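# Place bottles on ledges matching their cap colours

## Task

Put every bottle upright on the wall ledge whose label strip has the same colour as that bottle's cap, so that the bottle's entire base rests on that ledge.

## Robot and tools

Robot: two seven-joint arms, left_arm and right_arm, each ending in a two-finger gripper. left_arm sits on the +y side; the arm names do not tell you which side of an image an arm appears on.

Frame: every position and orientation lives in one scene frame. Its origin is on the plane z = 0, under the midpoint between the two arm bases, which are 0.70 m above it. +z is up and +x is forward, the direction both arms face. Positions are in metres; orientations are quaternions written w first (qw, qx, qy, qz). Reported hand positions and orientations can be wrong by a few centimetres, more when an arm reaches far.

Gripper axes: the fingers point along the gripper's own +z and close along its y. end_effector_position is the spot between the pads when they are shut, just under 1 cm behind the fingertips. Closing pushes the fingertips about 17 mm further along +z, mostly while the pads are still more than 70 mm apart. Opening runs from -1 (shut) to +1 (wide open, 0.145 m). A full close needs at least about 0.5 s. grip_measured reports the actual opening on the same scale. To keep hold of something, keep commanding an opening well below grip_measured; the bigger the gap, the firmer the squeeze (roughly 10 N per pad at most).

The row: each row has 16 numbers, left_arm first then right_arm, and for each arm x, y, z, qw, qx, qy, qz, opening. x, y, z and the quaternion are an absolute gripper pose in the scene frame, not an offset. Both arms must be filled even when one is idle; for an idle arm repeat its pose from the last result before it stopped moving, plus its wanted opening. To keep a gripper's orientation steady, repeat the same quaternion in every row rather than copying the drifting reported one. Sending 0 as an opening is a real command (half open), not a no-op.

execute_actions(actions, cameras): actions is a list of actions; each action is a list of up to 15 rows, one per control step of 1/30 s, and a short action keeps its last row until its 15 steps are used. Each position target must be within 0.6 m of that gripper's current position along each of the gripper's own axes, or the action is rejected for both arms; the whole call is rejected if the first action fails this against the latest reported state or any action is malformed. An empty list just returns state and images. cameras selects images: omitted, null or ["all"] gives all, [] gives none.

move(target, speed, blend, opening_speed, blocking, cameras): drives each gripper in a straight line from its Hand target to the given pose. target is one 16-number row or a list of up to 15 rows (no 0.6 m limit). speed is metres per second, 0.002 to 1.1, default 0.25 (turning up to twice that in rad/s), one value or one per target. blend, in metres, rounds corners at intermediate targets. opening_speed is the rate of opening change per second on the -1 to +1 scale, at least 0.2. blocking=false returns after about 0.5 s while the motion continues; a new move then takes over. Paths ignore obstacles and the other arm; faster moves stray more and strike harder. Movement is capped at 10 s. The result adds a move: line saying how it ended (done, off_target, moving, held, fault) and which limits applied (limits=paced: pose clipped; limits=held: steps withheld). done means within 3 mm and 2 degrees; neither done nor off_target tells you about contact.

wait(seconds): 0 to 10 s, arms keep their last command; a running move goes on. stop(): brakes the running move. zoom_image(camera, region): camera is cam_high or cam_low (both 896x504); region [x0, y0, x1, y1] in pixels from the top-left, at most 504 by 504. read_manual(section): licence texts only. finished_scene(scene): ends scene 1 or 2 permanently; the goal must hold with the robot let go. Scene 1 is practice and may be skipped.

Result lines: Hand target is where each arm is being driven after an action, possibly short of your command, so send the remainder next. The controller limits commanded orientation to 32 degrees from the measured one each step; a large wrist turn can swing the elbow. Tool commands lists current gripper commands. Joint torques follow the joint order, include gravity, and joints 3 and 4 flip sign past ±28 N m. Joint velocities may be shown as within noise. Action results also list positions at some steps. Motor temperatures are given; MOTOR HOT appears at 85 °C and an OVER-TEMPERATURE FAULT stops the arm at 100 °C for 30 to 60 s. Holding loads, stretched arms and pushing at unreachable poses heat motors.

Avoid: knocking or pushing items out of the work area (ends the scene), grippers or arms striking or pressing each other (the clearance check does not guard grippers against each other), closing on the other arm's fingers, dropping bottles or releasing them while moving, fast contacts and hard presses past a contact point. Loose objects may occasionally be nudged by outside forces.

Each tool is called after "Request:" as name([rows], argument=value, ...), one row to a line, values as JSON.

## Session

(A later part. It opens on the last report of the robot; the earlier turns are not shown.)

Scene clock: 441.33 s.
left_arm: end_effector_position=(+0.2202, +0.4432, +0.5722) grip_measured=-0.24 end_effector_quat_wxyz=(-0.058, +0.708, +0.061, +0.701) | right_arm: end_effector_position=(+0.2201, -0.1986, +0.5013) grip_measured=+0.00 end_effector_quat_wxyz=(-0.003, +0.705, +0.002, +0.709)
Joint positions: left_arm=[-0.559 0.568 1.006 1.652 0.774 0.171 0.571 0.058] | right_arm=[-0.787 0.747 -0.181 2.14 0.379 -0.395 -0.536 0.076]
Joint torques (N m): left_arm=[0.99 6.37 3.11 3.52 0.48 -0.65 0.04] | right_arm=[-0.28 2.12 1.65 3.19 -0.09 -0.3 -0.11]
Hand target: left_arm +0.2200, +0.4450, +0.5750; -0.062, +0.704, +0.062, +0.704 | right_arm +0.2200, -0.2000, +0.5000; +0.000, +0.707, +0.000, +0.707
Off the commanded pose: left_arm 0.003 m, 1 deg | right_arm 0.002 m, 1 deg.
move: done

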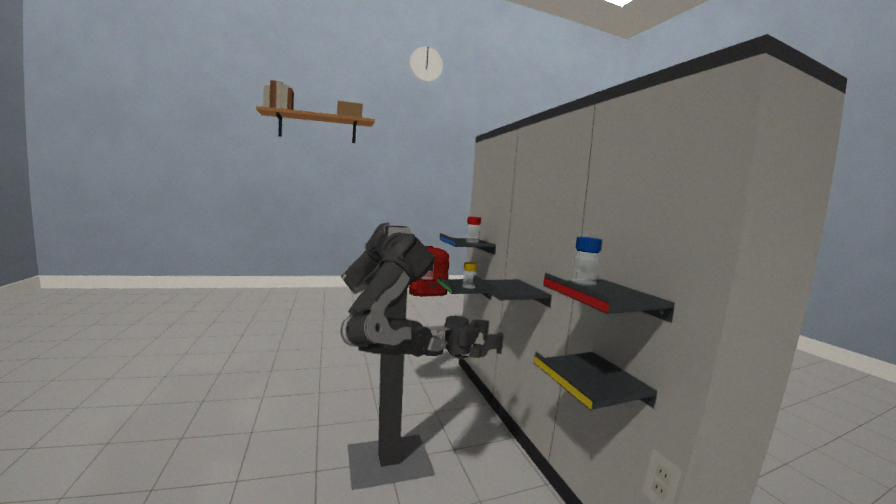

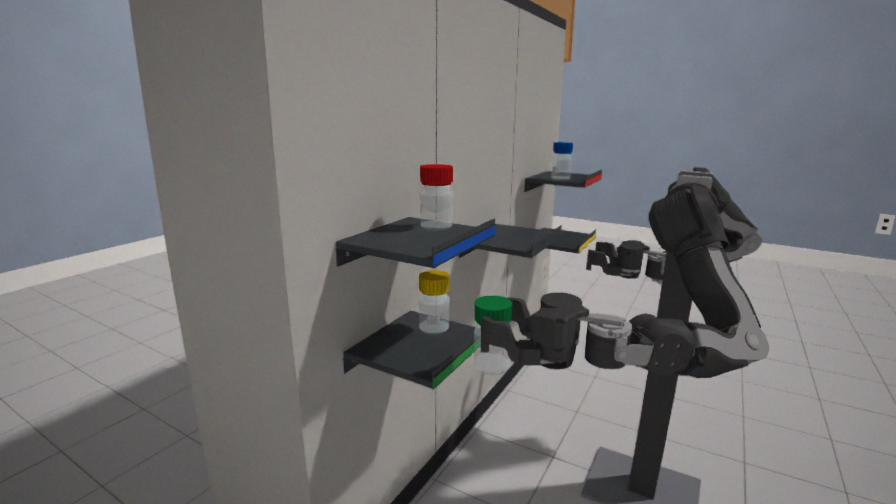

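Request:
move([
  [0.22, 0.448, 0.588, -0.0616, 0.7044, 0.0616, 0.7044, -0.6, 0.22, -0.20, 0.50, 0, 0.7071, 0, 0.7071, 0],
  [0.36, 0.465, 0.585, -0.0616, 0.7044, 0.0616, 0.7044, -0.6, 0.22, -0.20, 0.50, 0, 0.7071, 0, 0.7071, 0],
], speed=0.1)

Request:
zoom_image(camera="cam_low", region=[330, 200, 600, 400])

Request:
zoom_image(camera="cam_high", region=[430, 210, 560, 320])

Scene clock: 453.07 s.
left_arm: end_effector_position=(+0.3603, +0.4638, +0.5822) grip_measured=-0.24 end_effector_quat_wxyz=(-0.060, +0.708, +0.063, +0.700) | right_arm: end_effector_position=(+0.2201, -0.1986, +0.5013) grip_measured=+0.00 end_effector_quat_wxyz=(-0.003, +0.705, +0.002, +0.709)
Joint positions: left_arm=[0.18 0.796 0.485 1.172 0.577 0.193 0.455 0.058] | right_arm=[-0.787 0.747 -0.181 2.14 0.379 -0.395 -0.536 0.076]
Joint torques (N m): left_arm=[6 8.19 2.18 3.93 0.42 -0.85 0.17] | right_arm=[-0.33 2.07 1.63 3.34 -0.11 -0.29 -0.12]
Hand target: left_arm +0.3600, +0.4650, +0.5851; -0.062, +0.704, +0.062, +0.704 | right_arm +0.2200, -0.2000, +0.5000; +0.000, +0.707, +0.000, +0.707
Off the commanded pose: left_arm 0.003 m, 1 deg | right_arm 0.002 m, 1 deg.
move: done

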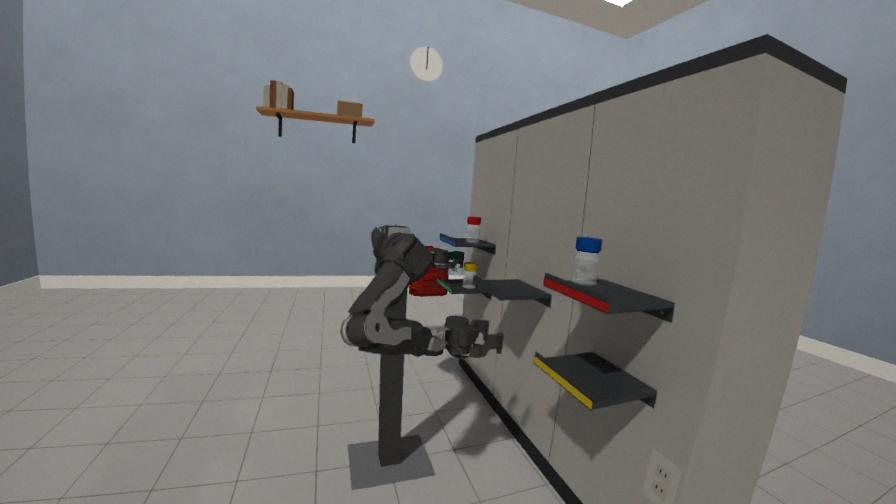

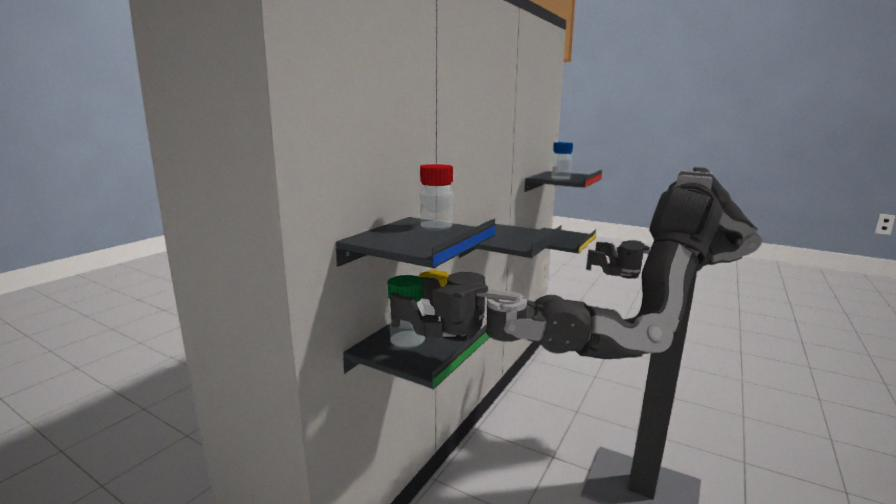

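Scaled by 1.867 (camera's finer frame: 1280x720).

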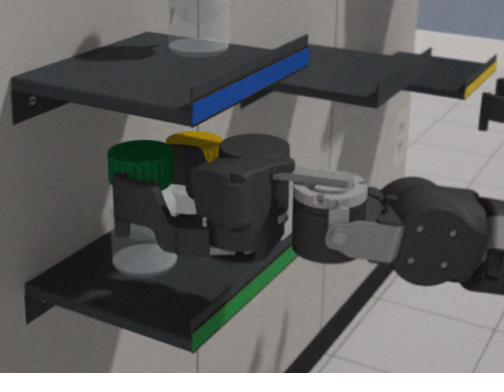

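Scaled by 3.877 (camera's finer frame: 1280x720).

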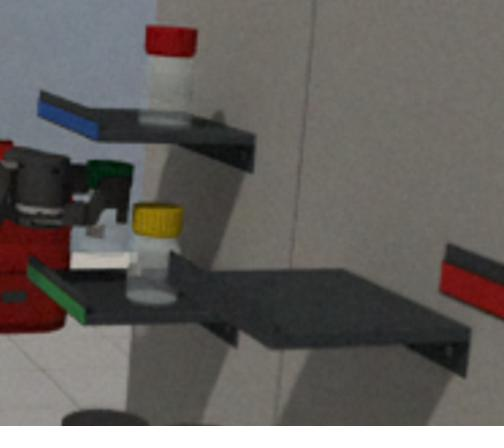

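Request:
move(target=[0.36, 0.465, 0.552, -0.0616, 0.7044, 0.0616, 0.7044, -0.6, 0.22, -0.20, 0.50, 0, 0.7071, 0, 0.7071, 0], speed=0.06)

Request:
zoom_image(camera="cam_low", region=[330, 250, 510, 390])

Request:
move(target=[0.36, 0.465, 0.543, -0.0616, 0.7044, 0.0616, 0.7044, -0.6, 0.22, -0.20, 0.50, 0, 0.7071, 0, 0.7071, 0], speed=0.02)

Request:
zoom_image(camera="cam_low", region=[330, 250, 510, 390])

Scene clock: 462.77 s.
left_arm: end_effector_position=(+0.3593, +0.4665, +0.5536) grip_measured=-0.24 end_effector_quat_wxyz=(-0.064, +0.705, +0.062, +0.704) | right_arm: end_effector_position=(+0.2201, -0.1986, +0.5013) grip_measured=+0.00 end_effector_quat_wxyz=(-0.003, +0.705, +0.002, +0.709)
Joint positions: left_arm=[0.179 0.759 0.463 1.074 0.552 0.065 0.482 0.058] | right_arm=[-0.787 0.747 -0.181 2.14 0.379 -0.395 -0.536 0.076]
Joint torques (N m): left_arm=[5.89 6.84 0.88 3.79 0.41 -0.71 0.2] | right_arm=[-0.28 2.12 1.63 3.25 -0.12 -0.29 -0.15]
Hand target: left_arm +0.3600, +0.4650, +0.5519; -0.062, +0.705, +0.062, +0.704 | right_arm +0.2200, -0.2000, +0.5000; +0.000, +0.707, +0.000, +0.707
Off the commanded pose: left_arm 0.002 m, 0 deg | right_arm 0.002 m, 1 deg.
move: done

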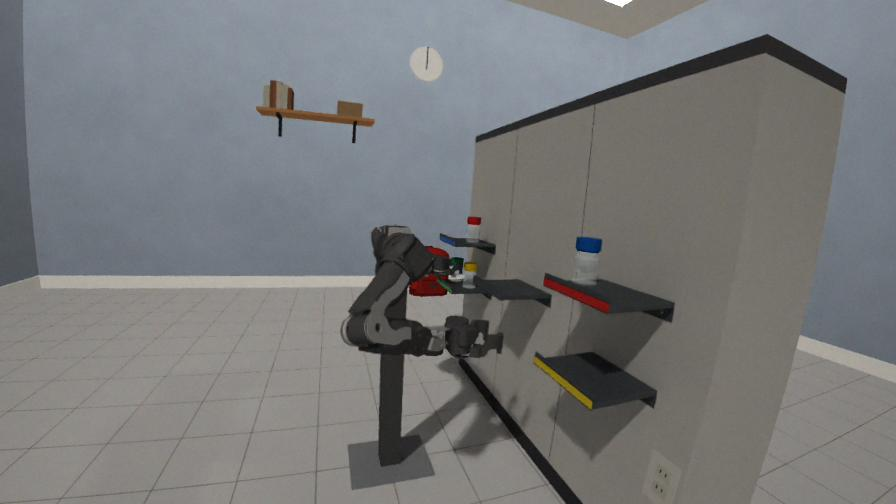

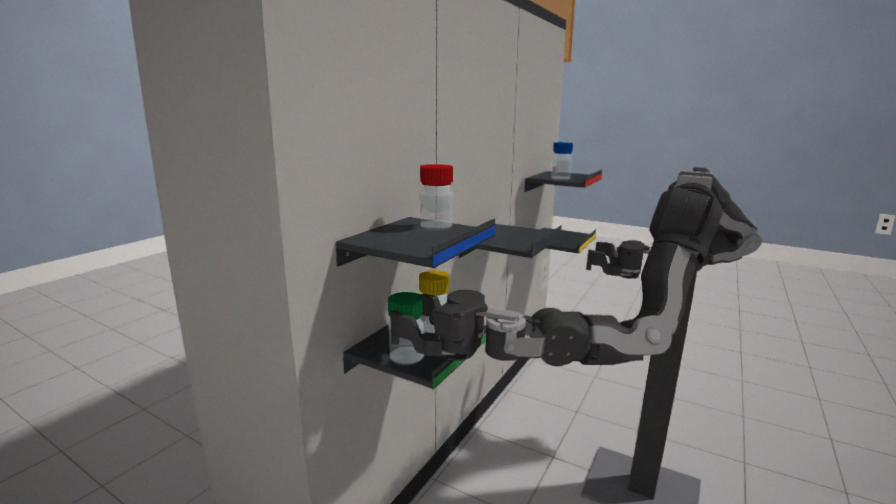

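Scaled by 2.800 (camera's finer frame: 1280x720).

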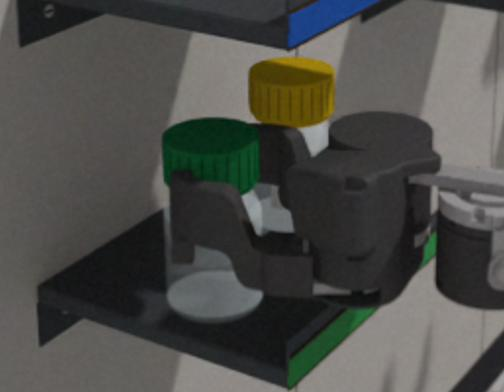

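Scene clock: 463.67 s.
left_arm: end_effector_position=(+0.3601, +0.4663, +0.5529) grip_measured=-0.24 end_effector_quat_wxyz=(-0.066, +0.693, +0.060, +0.716) | right_arm: end_effector_position=(+0.2201, -0.1986, +0.5013) grip_measured=+0.00 end_effector_quat_wxyz=(-0.003, +0.705, +0.002, +0.709)
Joint positions: left_arm=[0.181 0.762 0.44 1.047 0.578 0.004 0.481 0.058] | right_arm=[-0.787 0.747 -0.181 2.14 0.379 -0.395 -0.536 0.076]
Joint torques (N m): left_arm=[4.07 6.87 0.09 2.95 0.22 -0.1 0.12] | right_arm=[-0.22 2.12 1.62 3.26 -0.14 -0.3 -0.11]
Hand target: left_arm +0.3598, +0.4650, +0.5431; -0.062, +0.704, +0.062, +0.704 | right_arm +0.2200, -0.2000, +0.5000; +0.000, +0.707, +0.000, +0.707
Off the commanded pose: left_arm 0.010 m, 2 deg | right_arm 0.002 m, 1 deg.
move: off_target (left_arm)

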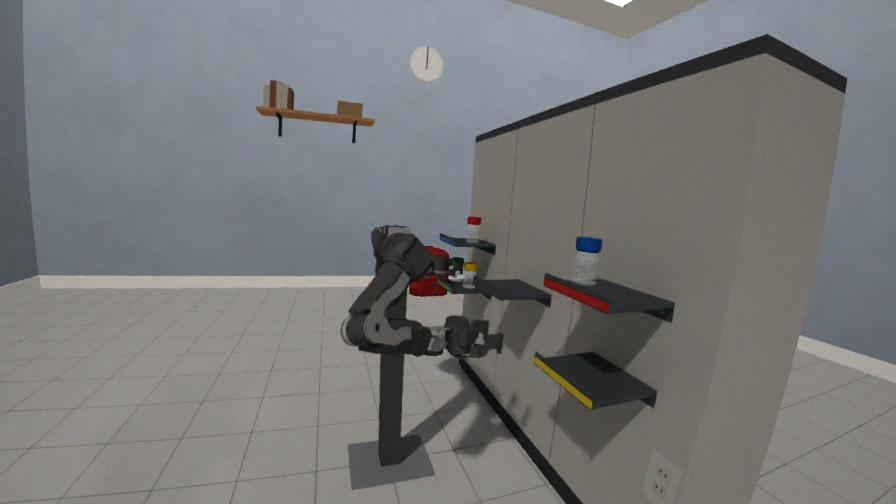

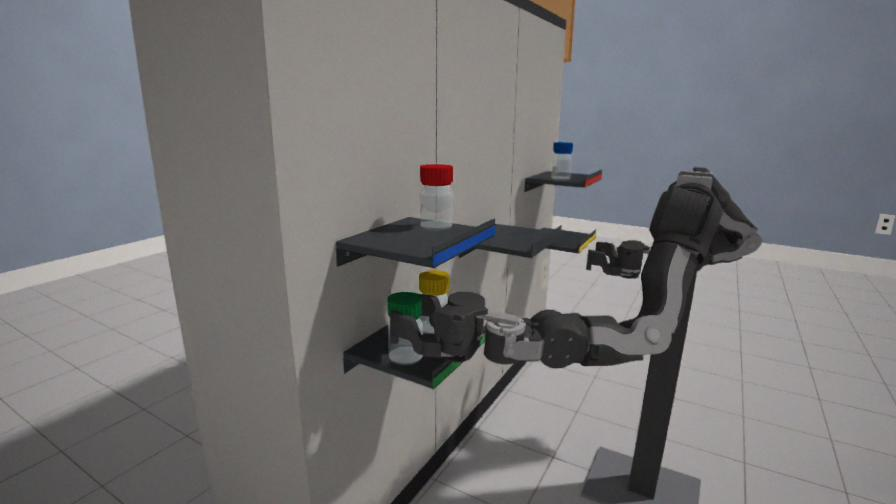

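Scaled by 2.800 (camera's finer frame: 1280x720).

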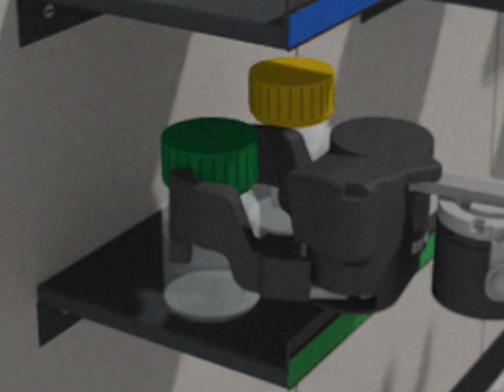

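Request:
move([
  [0.36, 0.466, 0.5515, -0.0616, 0.7044, 0.0616, 0.7044, -0.6, 0.22, -0.20, 0.50, 0, 0.7071, 0, 0.7071, 0],
  [0.36, 0.466, 0.5515, -0.0616, 0.7044, 0.0616, 0.7044, 0.05, 0.22, -0.20, 0.50, 0, 0.7071, 0, 0.7071, 0],
], speed=0.03, opening_speed=0.6)

Request:
zoom_image(camera="cam_low", region=[330, 250, 510, 390])

Scene clock: 479.70 s.
left_arm: end_effector_position=(+0.3602, +0.4664, +0.5522) grip_measured=+0.05 end_effector_quat_wxyz=(-0.061, +0.703, +0.063, +0.706) | right_arm: end_effector_position=(+0.2201, -0.1986, +0.5013) grip_measured=+0.00 end_effector_quat_wxyz=(-0.003, +0.705, +0.002, +0.709)
Joint positions: left_arm=[0.178 0.771 0.437 1.058 0.583 0.044 0.477 0.079] | right_arm=[-0.787 0.747 -0.181 2.14 0.379 -0.395 -0.536 0.076]
Joint torques (N m): left_arm=[4.63 7.85 1.44 5.27 0.33 -0.46 0.06] | right_arm=[-0.3 2.07 1.61 3.29 -0.12 -0.3 -0.11]
Motor temperatures (°C): left_arm=[25 25 24 22 21 25 21] | right_arm=[20 23 23 21 20 20 21]
Hand target: left_arm +0.3600, +0.4661, +0.5515; -0.062, +0.704, +0.062, +0.704 | right_arm +0.2200, -0.2000, +0.5000; +0.000, +0.707, +0.000, +0.707
Off the commanded pose: left_arm 0.001 m, 0 deg | right_arm 0.002 m, 1 deg.
move: done

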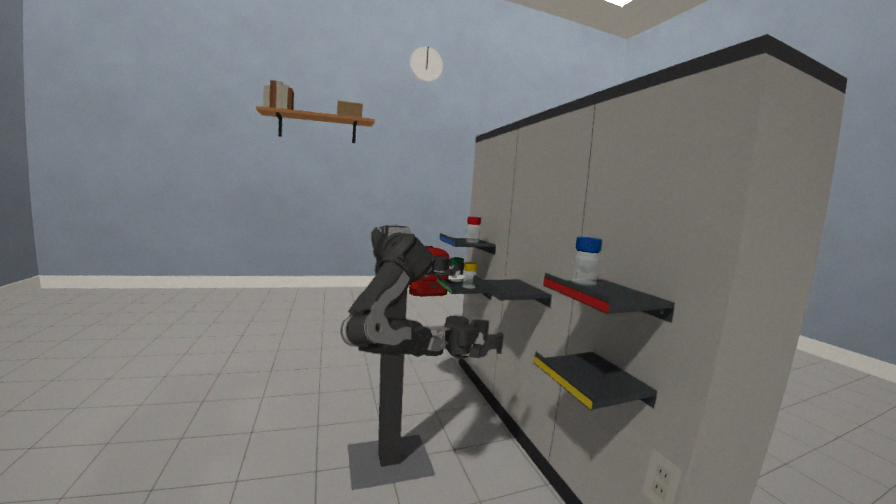

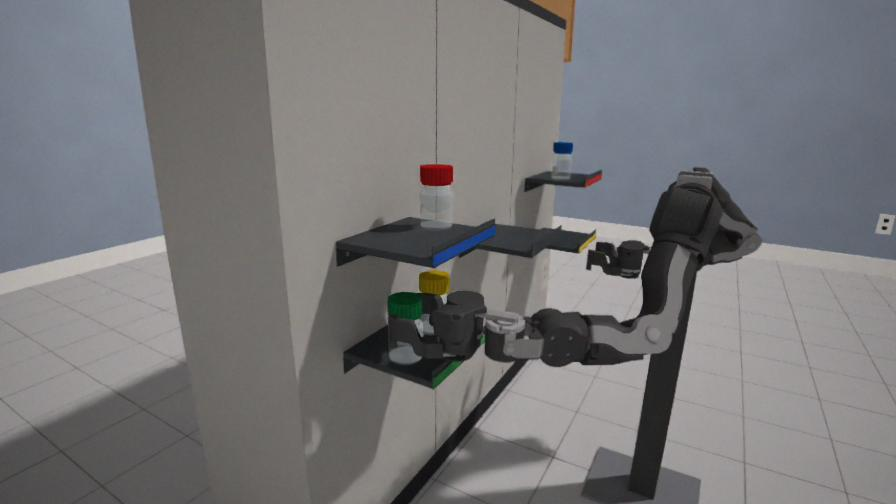

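Scaled by 2.800 (camera's finer frame: 1280x720).

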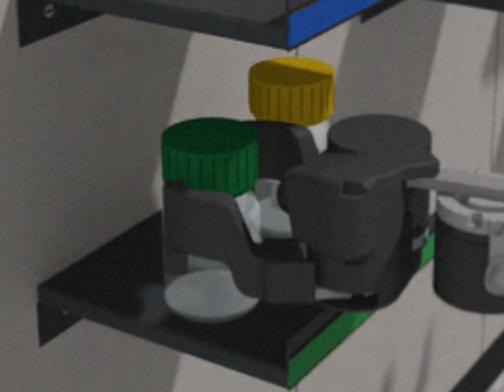

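Request:
move([
  [0.25, 0.447, 0.556, -0.0616, 0.7044, 0.0616, 0.7044, 0.05, 0.22, -0.20, 0.50, 0, 0.7071, 0, 0.7071, 0],
  [0.24, 0.36, 0.552, 0, 0.7071, 0, 0.7071, 0.05, 0.22, -0.20, 0.50, 0, 0.7071, 0, 0.7071, 0],
  [0.33, 0.36, 0.552, 0, 0.7071, 0, 0.7071, 0.05, 0.22, -0.20, 0.50, 0, 0.7071, 0, 0.7071, 0],
], speed=0.12)

Request:
zoom_image(camera="cam_low", region=[330, 250, 510, 390])

Request:
zoom_image(camera="cam_high", region=[430, 210, 560, 320])

Scene clock: 499.73 s.
left_arm: end_effector_position=(+0.3304, +0.3582, +0.5548) grip_measured=+0.05 end_effector_quat_wxyz=(+0.002, +0.704, -0.003, +0.710) | right_arm: end_effector_position=(+0.2201, -0.1986, +0.5013) grip_measured=+0.00 end_effector_quat_wxyz=(-0.003, +0.705, +0.002, +0.709)
Joint positions: left_arm=[-0.164 0.599 0.512 1.615 0.612 0.158 0.401 0.079] | right_arm=[-0.787 0.747 -0.181 2.14 0.379 -0.395 -0.536 0.076]
Joint torques (N m): left_arm=[3.26 5.74 1.72 3.49 0.3 -0.47 -0.03] | right_arm=[-0.17 2.2 1.62 3.23 -0.11 -0.3 -0.12]
Hand target: left_arm +0.3300, +0.3599, +0.5520; +0.000, +0.707, +0.000, +0.707 | right_arm +0.2200, -0.2000, +0.5000; +0.000, +0.707, +0.000, +0.707
Off the commanded pose: left_arm 0.003 m, 1 deg | right_arm 0.002 m, 1 deg.
move: done

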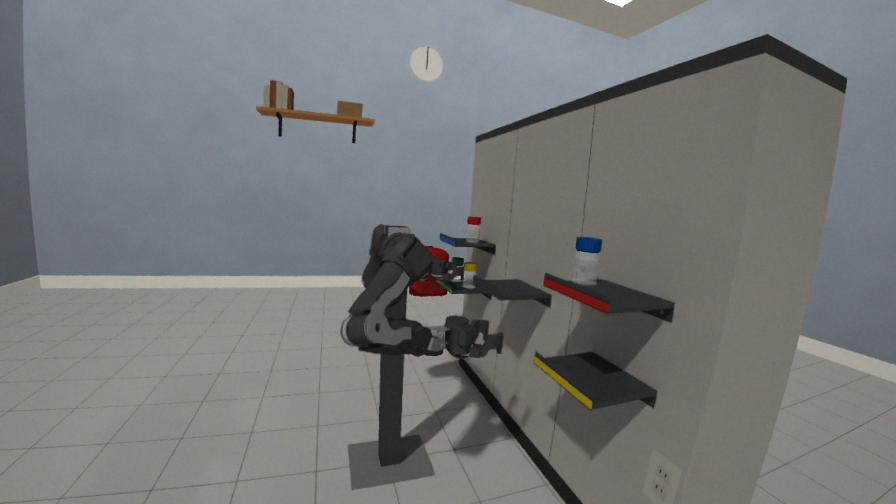

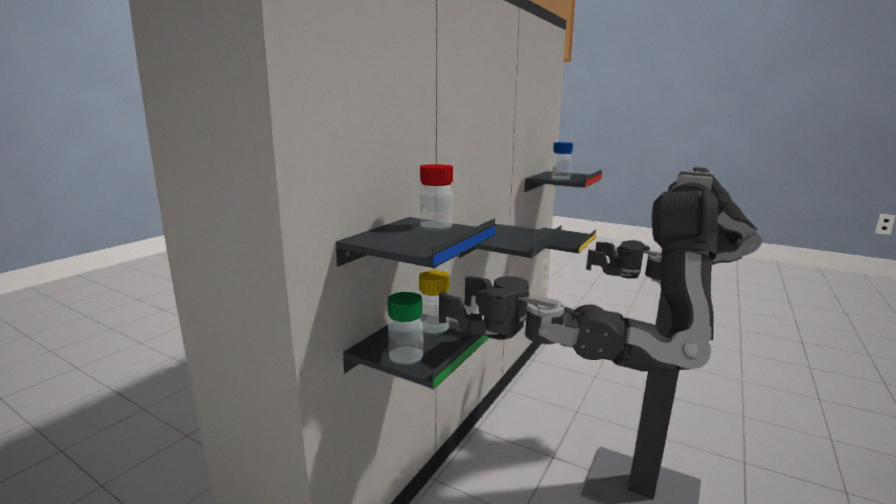

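Scaled by 2.800 (camera's finer frame: 1280x720).

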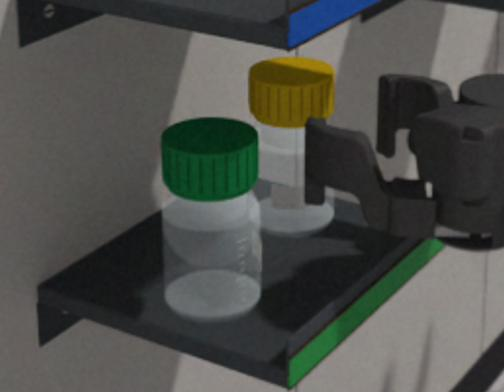

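Scaled by 3.877 (camera's finer frame: 1280x720).

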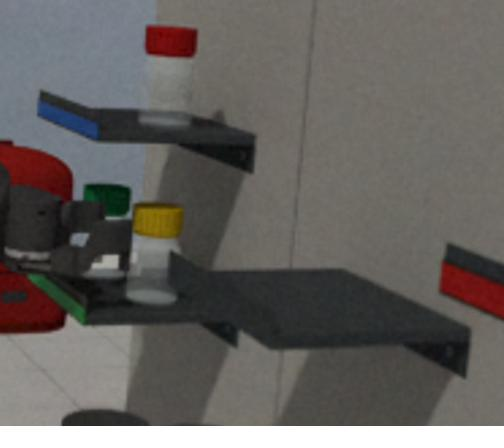

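Request:
move([
  [0.378, 0.359, 0.550, 0, 0.7071, 0, 0.7071, 0.05, 0.22, -0.20, 0.50, 0, 0.7071, 0, 0.7071, 0],
  [0.378, 0.359, 0.550, 0, 0.7071, 0, 0.7071, -0.6, 0.22, -0.20, 0.50, 0, 0.7071, 0, 0.7071, 0],
], speed=0.08, opening_speed=0.6)

Request:
zoom_image(camera="cam_low", region=[330, 250, 510, 390])

Request:
zoom_image(camera="cam_high", region=[430, 210, 560, 320])

Scene clock: 515.67 s.
left_arm: end_effector_position=(+0.3782, +0.3575, +0.5523) grip_measured=-0.24 end_effector_quat_wxyz=(+0.002, +0.705, -0.003, +0.709) | right_arm: end_effector_position=(+0.2201, -0.1986, +0.5013) grip_measured=+0.00 end_effector_quat_wxyz=(-0.003, +0.705, +0.002, +0.709)
Joint positions: left_arm=[0.093 0.612 0.352 1.42 0.537 0.154 0.386 0.058] | right_arm=[-0.787 0.747 -0.181 2.14 0.379 -0.395 -0.536 0.076]
Joint torques (N m): left_arm=[5.26 5.42 1.61 3.7 0.29 -0.59 -0.03] | right_arm=[-0.33 2.07 1.65 3.19 -0.11 -0.28 -0.09]
Hand target: left_arm +0.3780, +0.3590, +0.5500; +0.000, +0.707, +0.000, +0.707 | right_arm +0.2200, -0.2000, +0.5000; +0.000, +0.707, +0.000, +0.707
Off the commanded pose: left_arm 0.003 m, 1 deg | right_arm 0.002 m, 1 deg.
move: done

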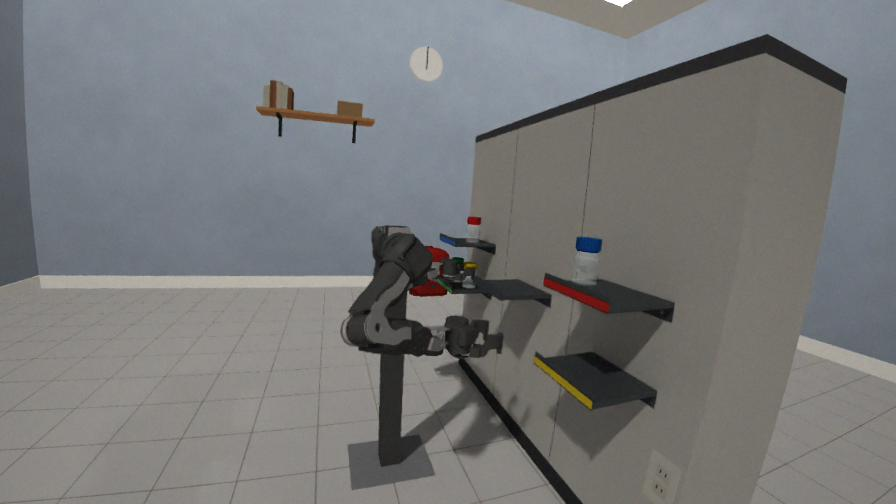

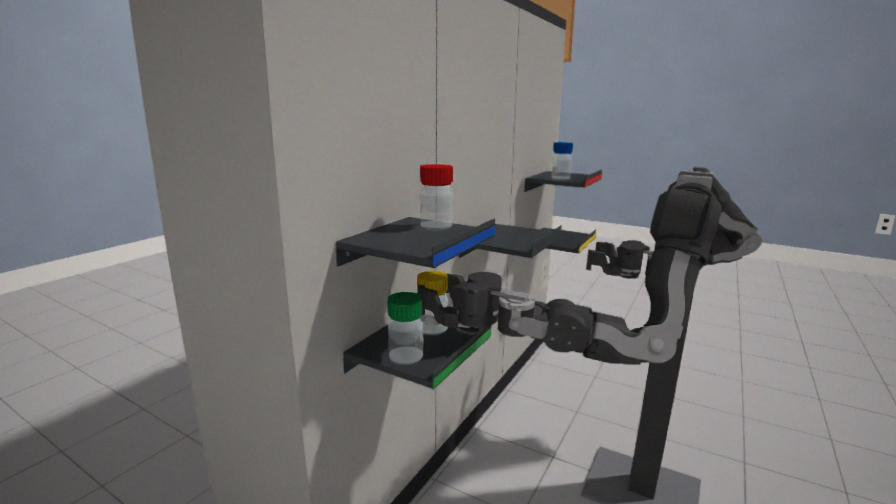

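Scaled by 2.800 (camera's finer frame: 1280x720).

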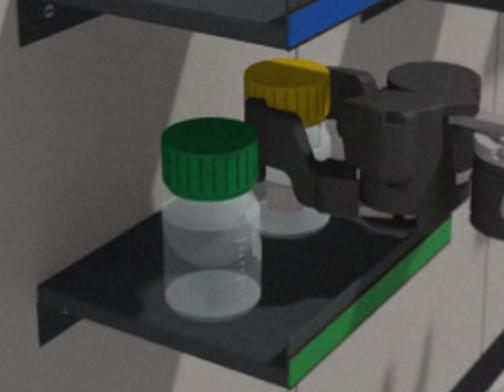

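Scaled by 3.877 (camera's finer frame: 1280x720).

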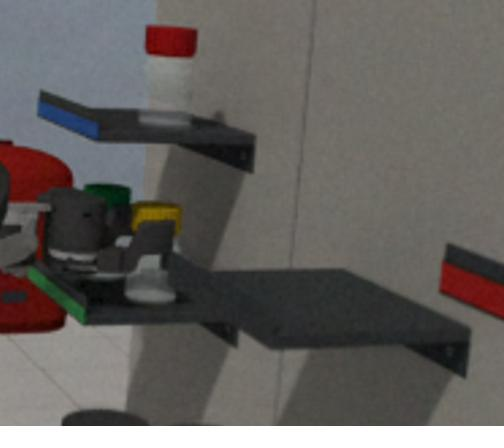

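Request:
move([
  [0.376, 0.358, 0.595, 0, 0.7071, 0, 0.7071, -0.6, 0.22, -0.20, 0.50, 0, 0.7071, 0, 0.7071, 0],
  [0.225, 0.345, 0.60, 0, 0.7071, 0, 0.7071, -0.6, 0.22, -0.20, 0.50, 0, 0.7071, 0, 0.7071, 0],
  [0.22, 0.30, 0.62, 0.1228, 0.6964, -0.1228, 0.6964, -0.6, 0.22, -0.20, 0.50, 0, 0.7071, 0, 0.7071, 0],
], speed=0.13, blend=0.015, cameras=["cam_low"])

Request:
move([
  [0.26, 0.17, 0.69, 0.2706, 0.6533, -0.2706, 0.6533, -0.6, 0.22, -0.20, 0.50, 0, 0.7071, 0, 0.7071, 0],
  [0.372, -0.015, 0.70, 0.2706, 0.6533, -0.2706, 0.6533, -0.6, 0.22, -0.20, 0.50, 0, 0.7071, 0, 0.7071, 0],
], speed=0.13, blend=0.02)

Request:
zoom_image(camera="cam_low", region=[440, 150, 620, 280])

Request:
zoom_image(camera="cam_high", region=[430, 210, 560, 320])

Scene clock: 540.47 s.
left_arm: end_effector_position=(+0.2204, +0.2996, +0.6181) grip_measured=-0.24 end_effector_quat_wxyz=(+0.122, +0.700, -0.122, +0.694) | right_arm: end_effector_position=(+0.2201, -0.1986, +0.5013) grip_measured=+0.00 end_effector_quat_wxyz=(-0.003, +0.705, +0.002, +0.709)
Joint positions: left_arm=[-0.603 0.504 1.029 2.053 0.837 0.393 0.844 0.058] | right_arm=[-0.787 0.747 -0.181 2.14 0.379 -0.395 -0.536 0.076]
Joint torques (N m): left_arm=[0.73 4.73 2.56 2.71 0.66 -0.5 0.24] | right_arm=[-0.2 1.99 1.63 3.25 -0.11 -0.28 -0.11]
Hand target: left_arm +0.2200, +0.3000, +0.6200; +0.123, +0.696, -0.123, +0.696 | right_arm +0.2200, -0.2000, +0.5000; +0.000, +0.707, +0.000, +0.707
Off the commanded pose: left_arm 0.002 m, 1 deg | right_arm 0.002 m, 1 deg.
move: done

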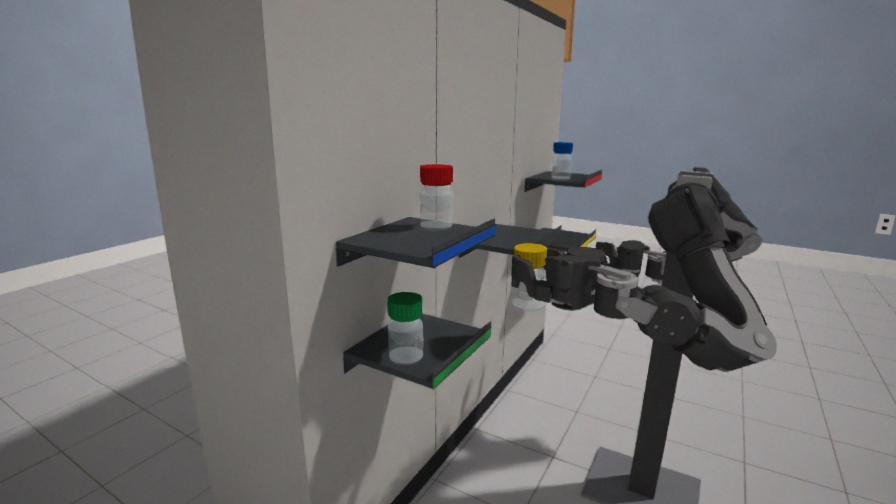

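Scene clock: 544.27 s.
left_arm: end_effector_position=(+0.3714, -0.0157, +0.6971) grip_measured=-0.24 end_effector_quat_wxyz=(+0.270, +0.657, -0.274, +0.649) | right_arm: end_effector_position=(+0.2201, -0.1986, +0.5013) grip_measured=+0.00 end_effector_quat_wxyz=(-0.003, +0.705, +0.002, +0.709)
Joint positions: left_arm=[0.807 0.297 -0.528 1.853 0.834 0.768 -0.056 0.058] | right_arm=[-0.787 0.747 -0.181 2.14 0.379 -0.395 -0.536 0.076]
Joint torques (N m): left_arm=[8.77 -0.57 2.43 2.82 0.05 -0.93 0.04] | right_arm=[-0.28 1.96 1.68 3.15 -0.1 -0.28 -0.11]
Hand target: left_arm +0.3720, -0.0149, +0.7000; +0.271, +0.653, -0.271, +0.653 | right_arm +0.2200, -0.2000, +0.5000; +0.000, +0.707, +0.000, +0.707
Off the commanded pose: left_arm 0.003 m, 1 deg | right_arm 0.002 m, 1 deg.
move: done

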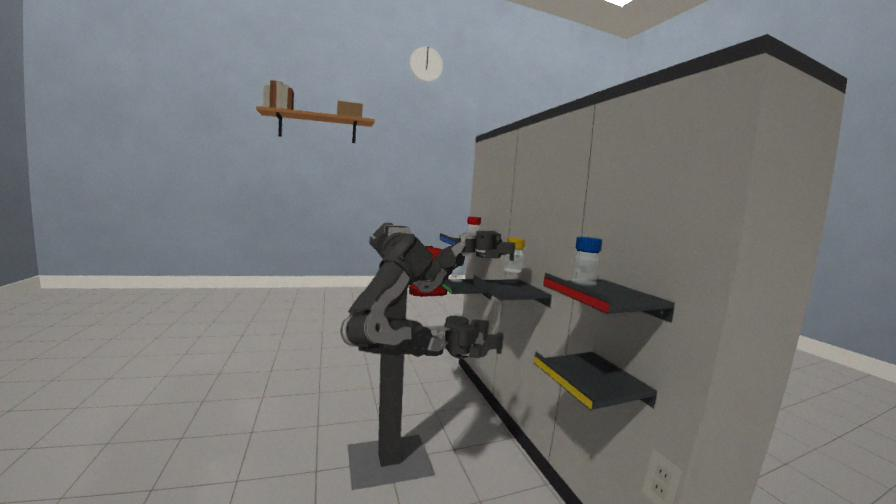

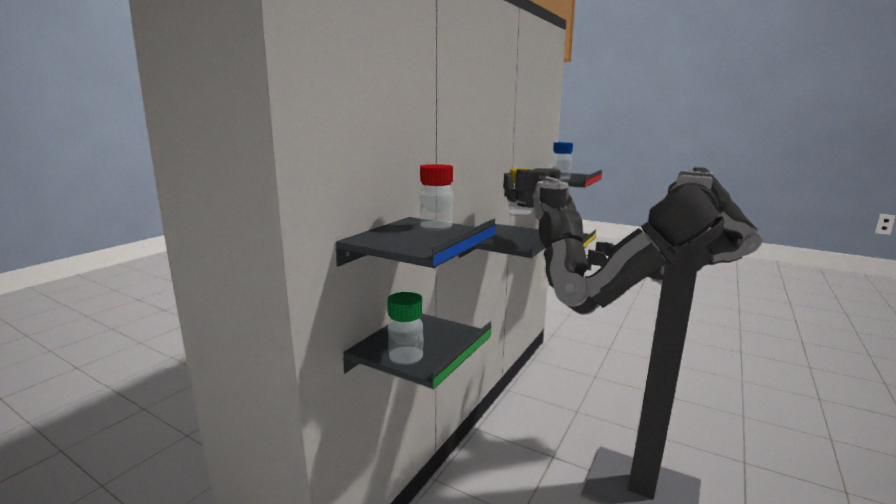

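Scaled by 2.800 (camera's finer frame: 1280x720).

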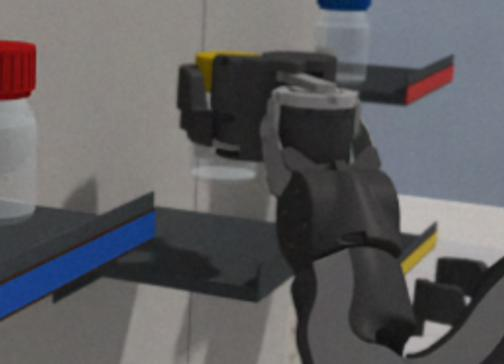

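Scaled by 3.877 (camera's finer frame: 1280x720).

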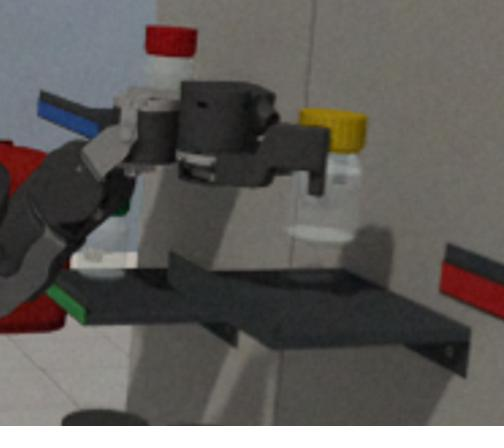

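Request:
move([
  [0.372, -0.015, 0.66, 0.2706, 0.6533, -0.2706, 0.6533, -0.6, 0.22, -0.20, 0.50, 0, 0.7071, 0, 0.7071, 0],
  [0.372, -0.015, 0.645, 0.2706, 0.6533, -0.2706, 0.6533, -0.6, 0.22, -0.20, 0.50, 0, 0.7071, 0, 0.7071, 0],
], speed=[0.08, 0.025])

Request:
zoom_image(camera="cam_low", region=[440, 150, 620, 280])

Request:
zoom_image(camera="cam_high", region=[430, 210, 560, 320])

Scene clock: 554.53 s.
left_arm: end_effector_position=(+0.3722, -0.0145, +0.6447) grip_measured=-0.24 end_effector_quat_wxyz=(+0.268, +0.656, -0.270, +0.651) | right_arm: end_effector_position=(+0.2201, -0.1986, +0.5013) grip_measured=+0.00 end_effector_quat_wxyz=(-0.003, +0.705, +0.002, +0.709)
Joint positions: left_arm=[0.649 0.349 -0.592 1.826 0.725 0.563 0.008 0.058] | right_arm=[-0.787 0.747 -0.181 2.14 0.379 -0.395 -0.536 0.076]
Joint torques (N m): left_arm=[7.64 -0.01 1.65 3.21 0.09 -1 0.22] | right_arm=[-0.28 2.02 1.68 3.29 -0.11 -0.29 -0.11]
Hand target: left_arm +0.3720, -0.0150, +0.6451; +0.271, +0.653, -0.271, +0.653 | right_arm +0.2200, -0.2000, +0.5000; +0.000, +0.707, +0.000, +0.707
Off the commanded pose: left_arm 0.001 m, 0 deg | right_arm 0.002 m, 1 deg.
move: done

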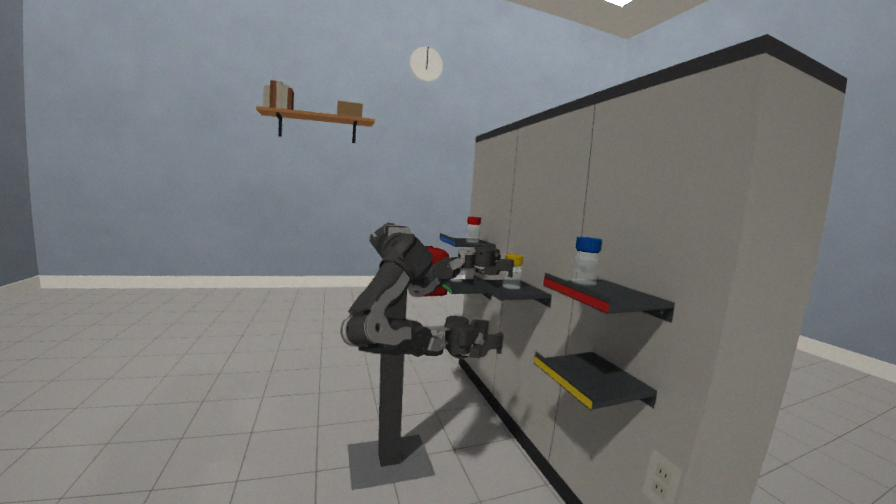

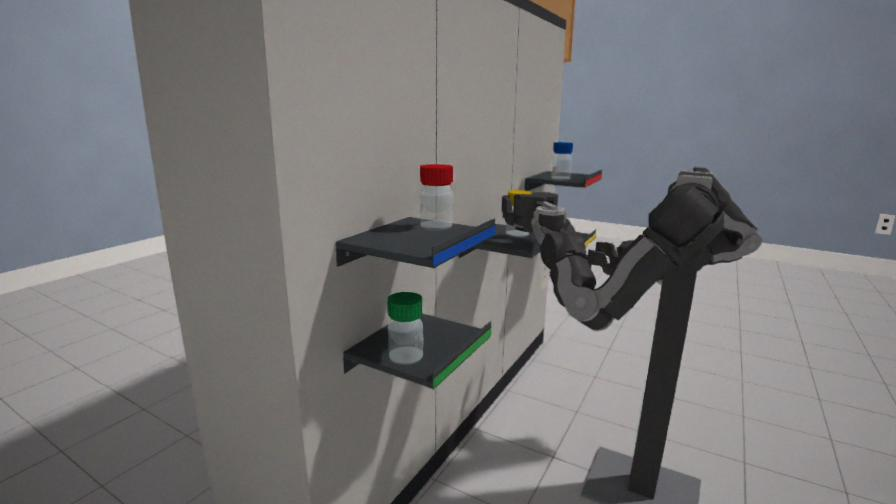

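Scaled by 2.800 (camera's finer frame: 1280x720).

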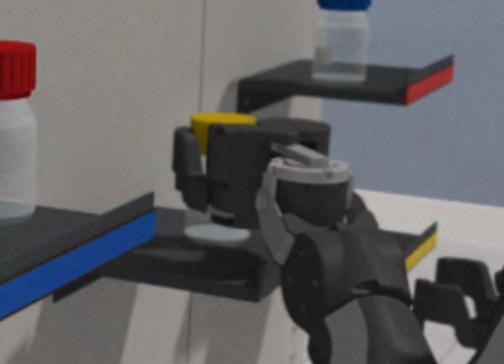

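Scaled by 3.877 (camera's finer frame: 1280x720).

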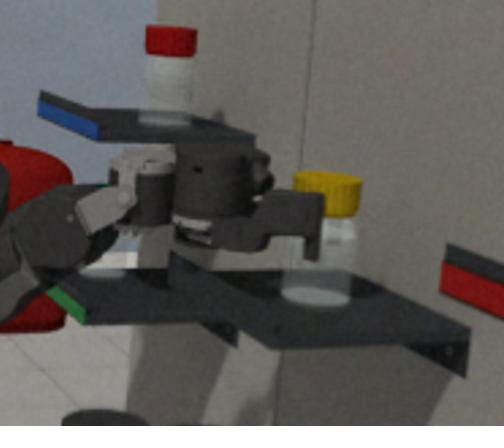

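Request:
move(target=[0.372, -0.015, 0.635, 0.2706, 0.6533, -0.2706, 0.6533, -0.6, 0.22, -0.20, 0.50, 0, 0.7071, 0, 0.7071, 0], speed=0.02, cameras=["cam_low"])

Scene clock: 559.40 s.
left_arm: end_effector_position=(+0.3716, -0.0143, +0.6436) grip_measured=-0.24 end_effector_quat_wxyz=(+0.272, +0.643, -0.268, +0.664) | right_arm: end_effector_position=(+0.2201, -0.1986, +0.5013) grip_measured=+0.00 end_effector_quat_wxyz=(-0.003, +0.705, +0.002, +0.709)
Joint positions: left_arm=[0.636 0.365 -0.61 1.82 0.719 0.491 0.013 0.058] | right_arm=[-0.787 0.747 -0.181 2.14 0.379 -0.395 -0.536 0.076]
Joint torques (N m): left_arm=[6.47 0.49 0.47 2.11 0.18 -0.23 0.09] | right_arm=[-0.41 2.07 1.7 3.26 -0.1 -0.29 -0.09]
Hand target: left_arm +0.3719, -0.0149, +0.6350; +0.271, +0.653, -0.271, +0.653 | right_arm +0.2200, -0.2000, +0.5000; +0.000, +0.707, +0.000, +0.707
Off the commanded pose: left_arm 0.009 m, 2 deg | right_arm 0.002 m, 1 deg.
move: off_target (left_arm)

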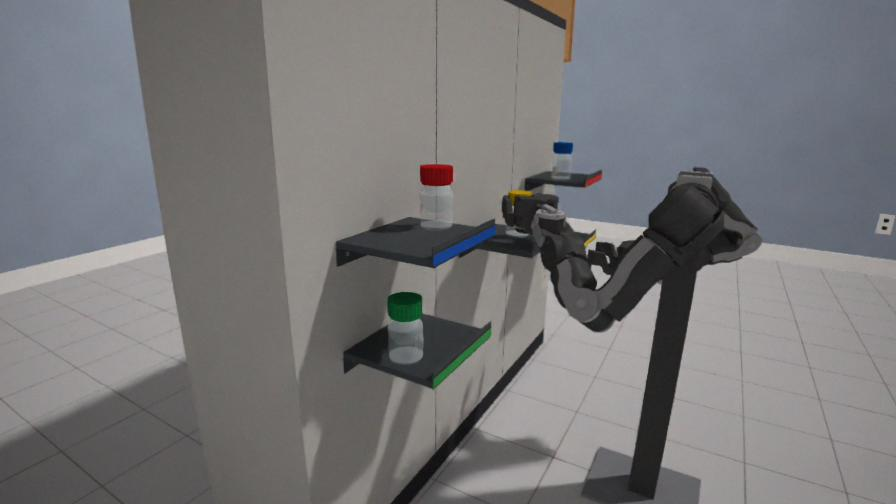

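Request:
move([
  [0.372, -0.015, 0.6425, 0.2706, 0.6533, -0.2706, 0.6533, -0.6, 0.22, -0.20, 0.50, 0, 0.7071, 0, 0.7071, 0],
  [0.372, -0.015, 0.6425, 0.2706, 0.6533, -0.2706, 0.6533, 0.2, 0.22, -0.20, 0.50, 0, 0.7071, 0, 0.7071, 0.2],
  [0.27, 0.09, 0.65, 0.2706, 0.6533, -0.2706, 0.6533, 0.2, 0.26, -0.12, 0.48, -0.2706, 0.6533, 0.2706, 0.6533, 0.2],
  [0.23, 0.30, 0.70, 0.1228, 0.6964, -0.1228, 0.6964, 0.2, 0.28, -0.107, 0.66, -0.2706, 0.6533, 0.2706, 0.6533, 0.2],
], speed=[0.03, 0.03, 0.12, 0.15], opening_speed=0.8)

Request:
zoom_image(camera="cam_low", region=[380, 130, 620, 280])

Request:
zoom_image(camera="cam_high", region=[430, 200, 630, 320])

Scene clock: 581.57 s.
left_arm: end_effector_position=(+0.2302, +0.3015, +0.7000) grip_measured=+0.20 end_effector_quat_wxyz=(+0.120, +0.696, -0.120, +0.698) | right_arm: end_effector_position=(+0.2795, -0.1065, +0.6610) grip_measured=+0.20 end_effector_quat_wxyz=(-0.272, +0.651, +0.273, +0.655)
Joint positions: left_arm=[-0.707 0.807 1.265 2.102 1.222 0.58 0.585 0.09] | right_arm=[0.157 1.383 -0.295 2.28 1.34 0.014 0.041 0.09]
Joint torques (N m): left_arm=[0.15 5.31 2.29 1.81 0.41 -0.44 0.23] | right_arm=[2.44 4.68 2.95 1.2 0.21 -0.34 -0.18]
Hand target: left_arm +0.2300, +0.3000, +0.7000; +0.123, +0.696, -0.123, +0.696 | right_arm +0.2800, -0.1070, +0.6600; -0.271, +0.653, +0.271, +0.653
Off the commanded pose: left_arm 0.001 m, 0 deg | right_arm 0.001 m, 0 deg.
move: done

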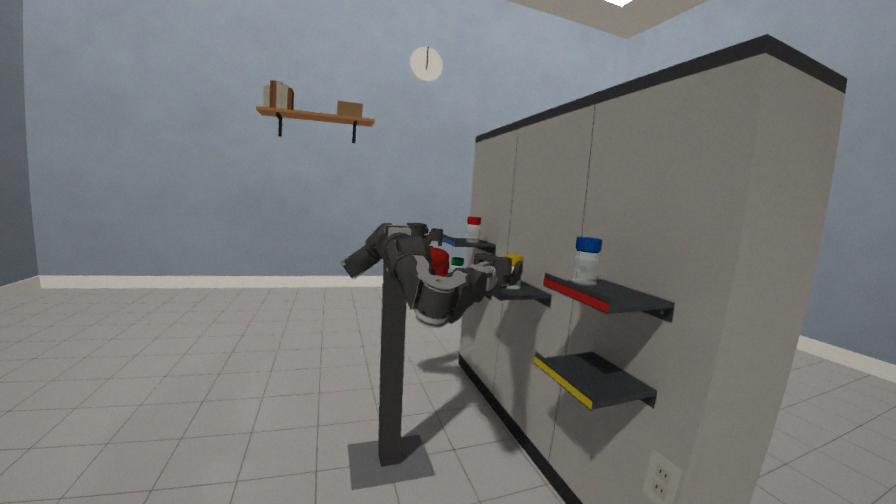

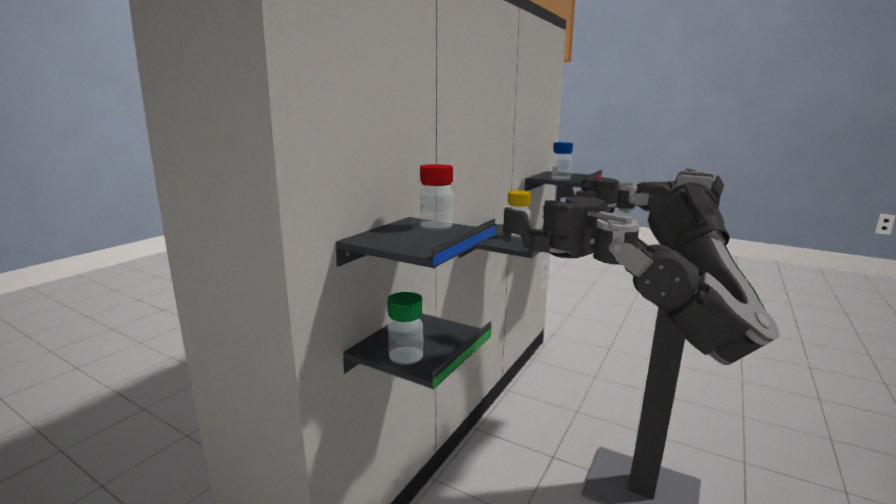

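Scaled by 2.100 (camera's finer frame: 1280x720).

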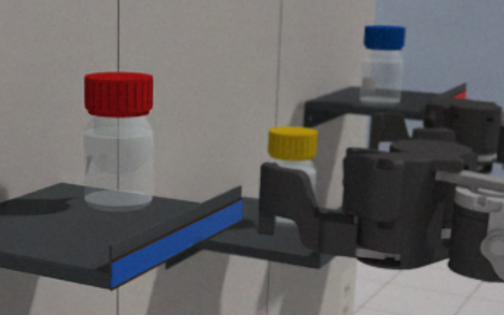

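Scaled by 2.520 (camera's finer frame: 1280x720).

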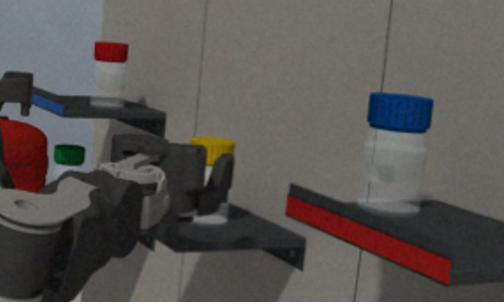

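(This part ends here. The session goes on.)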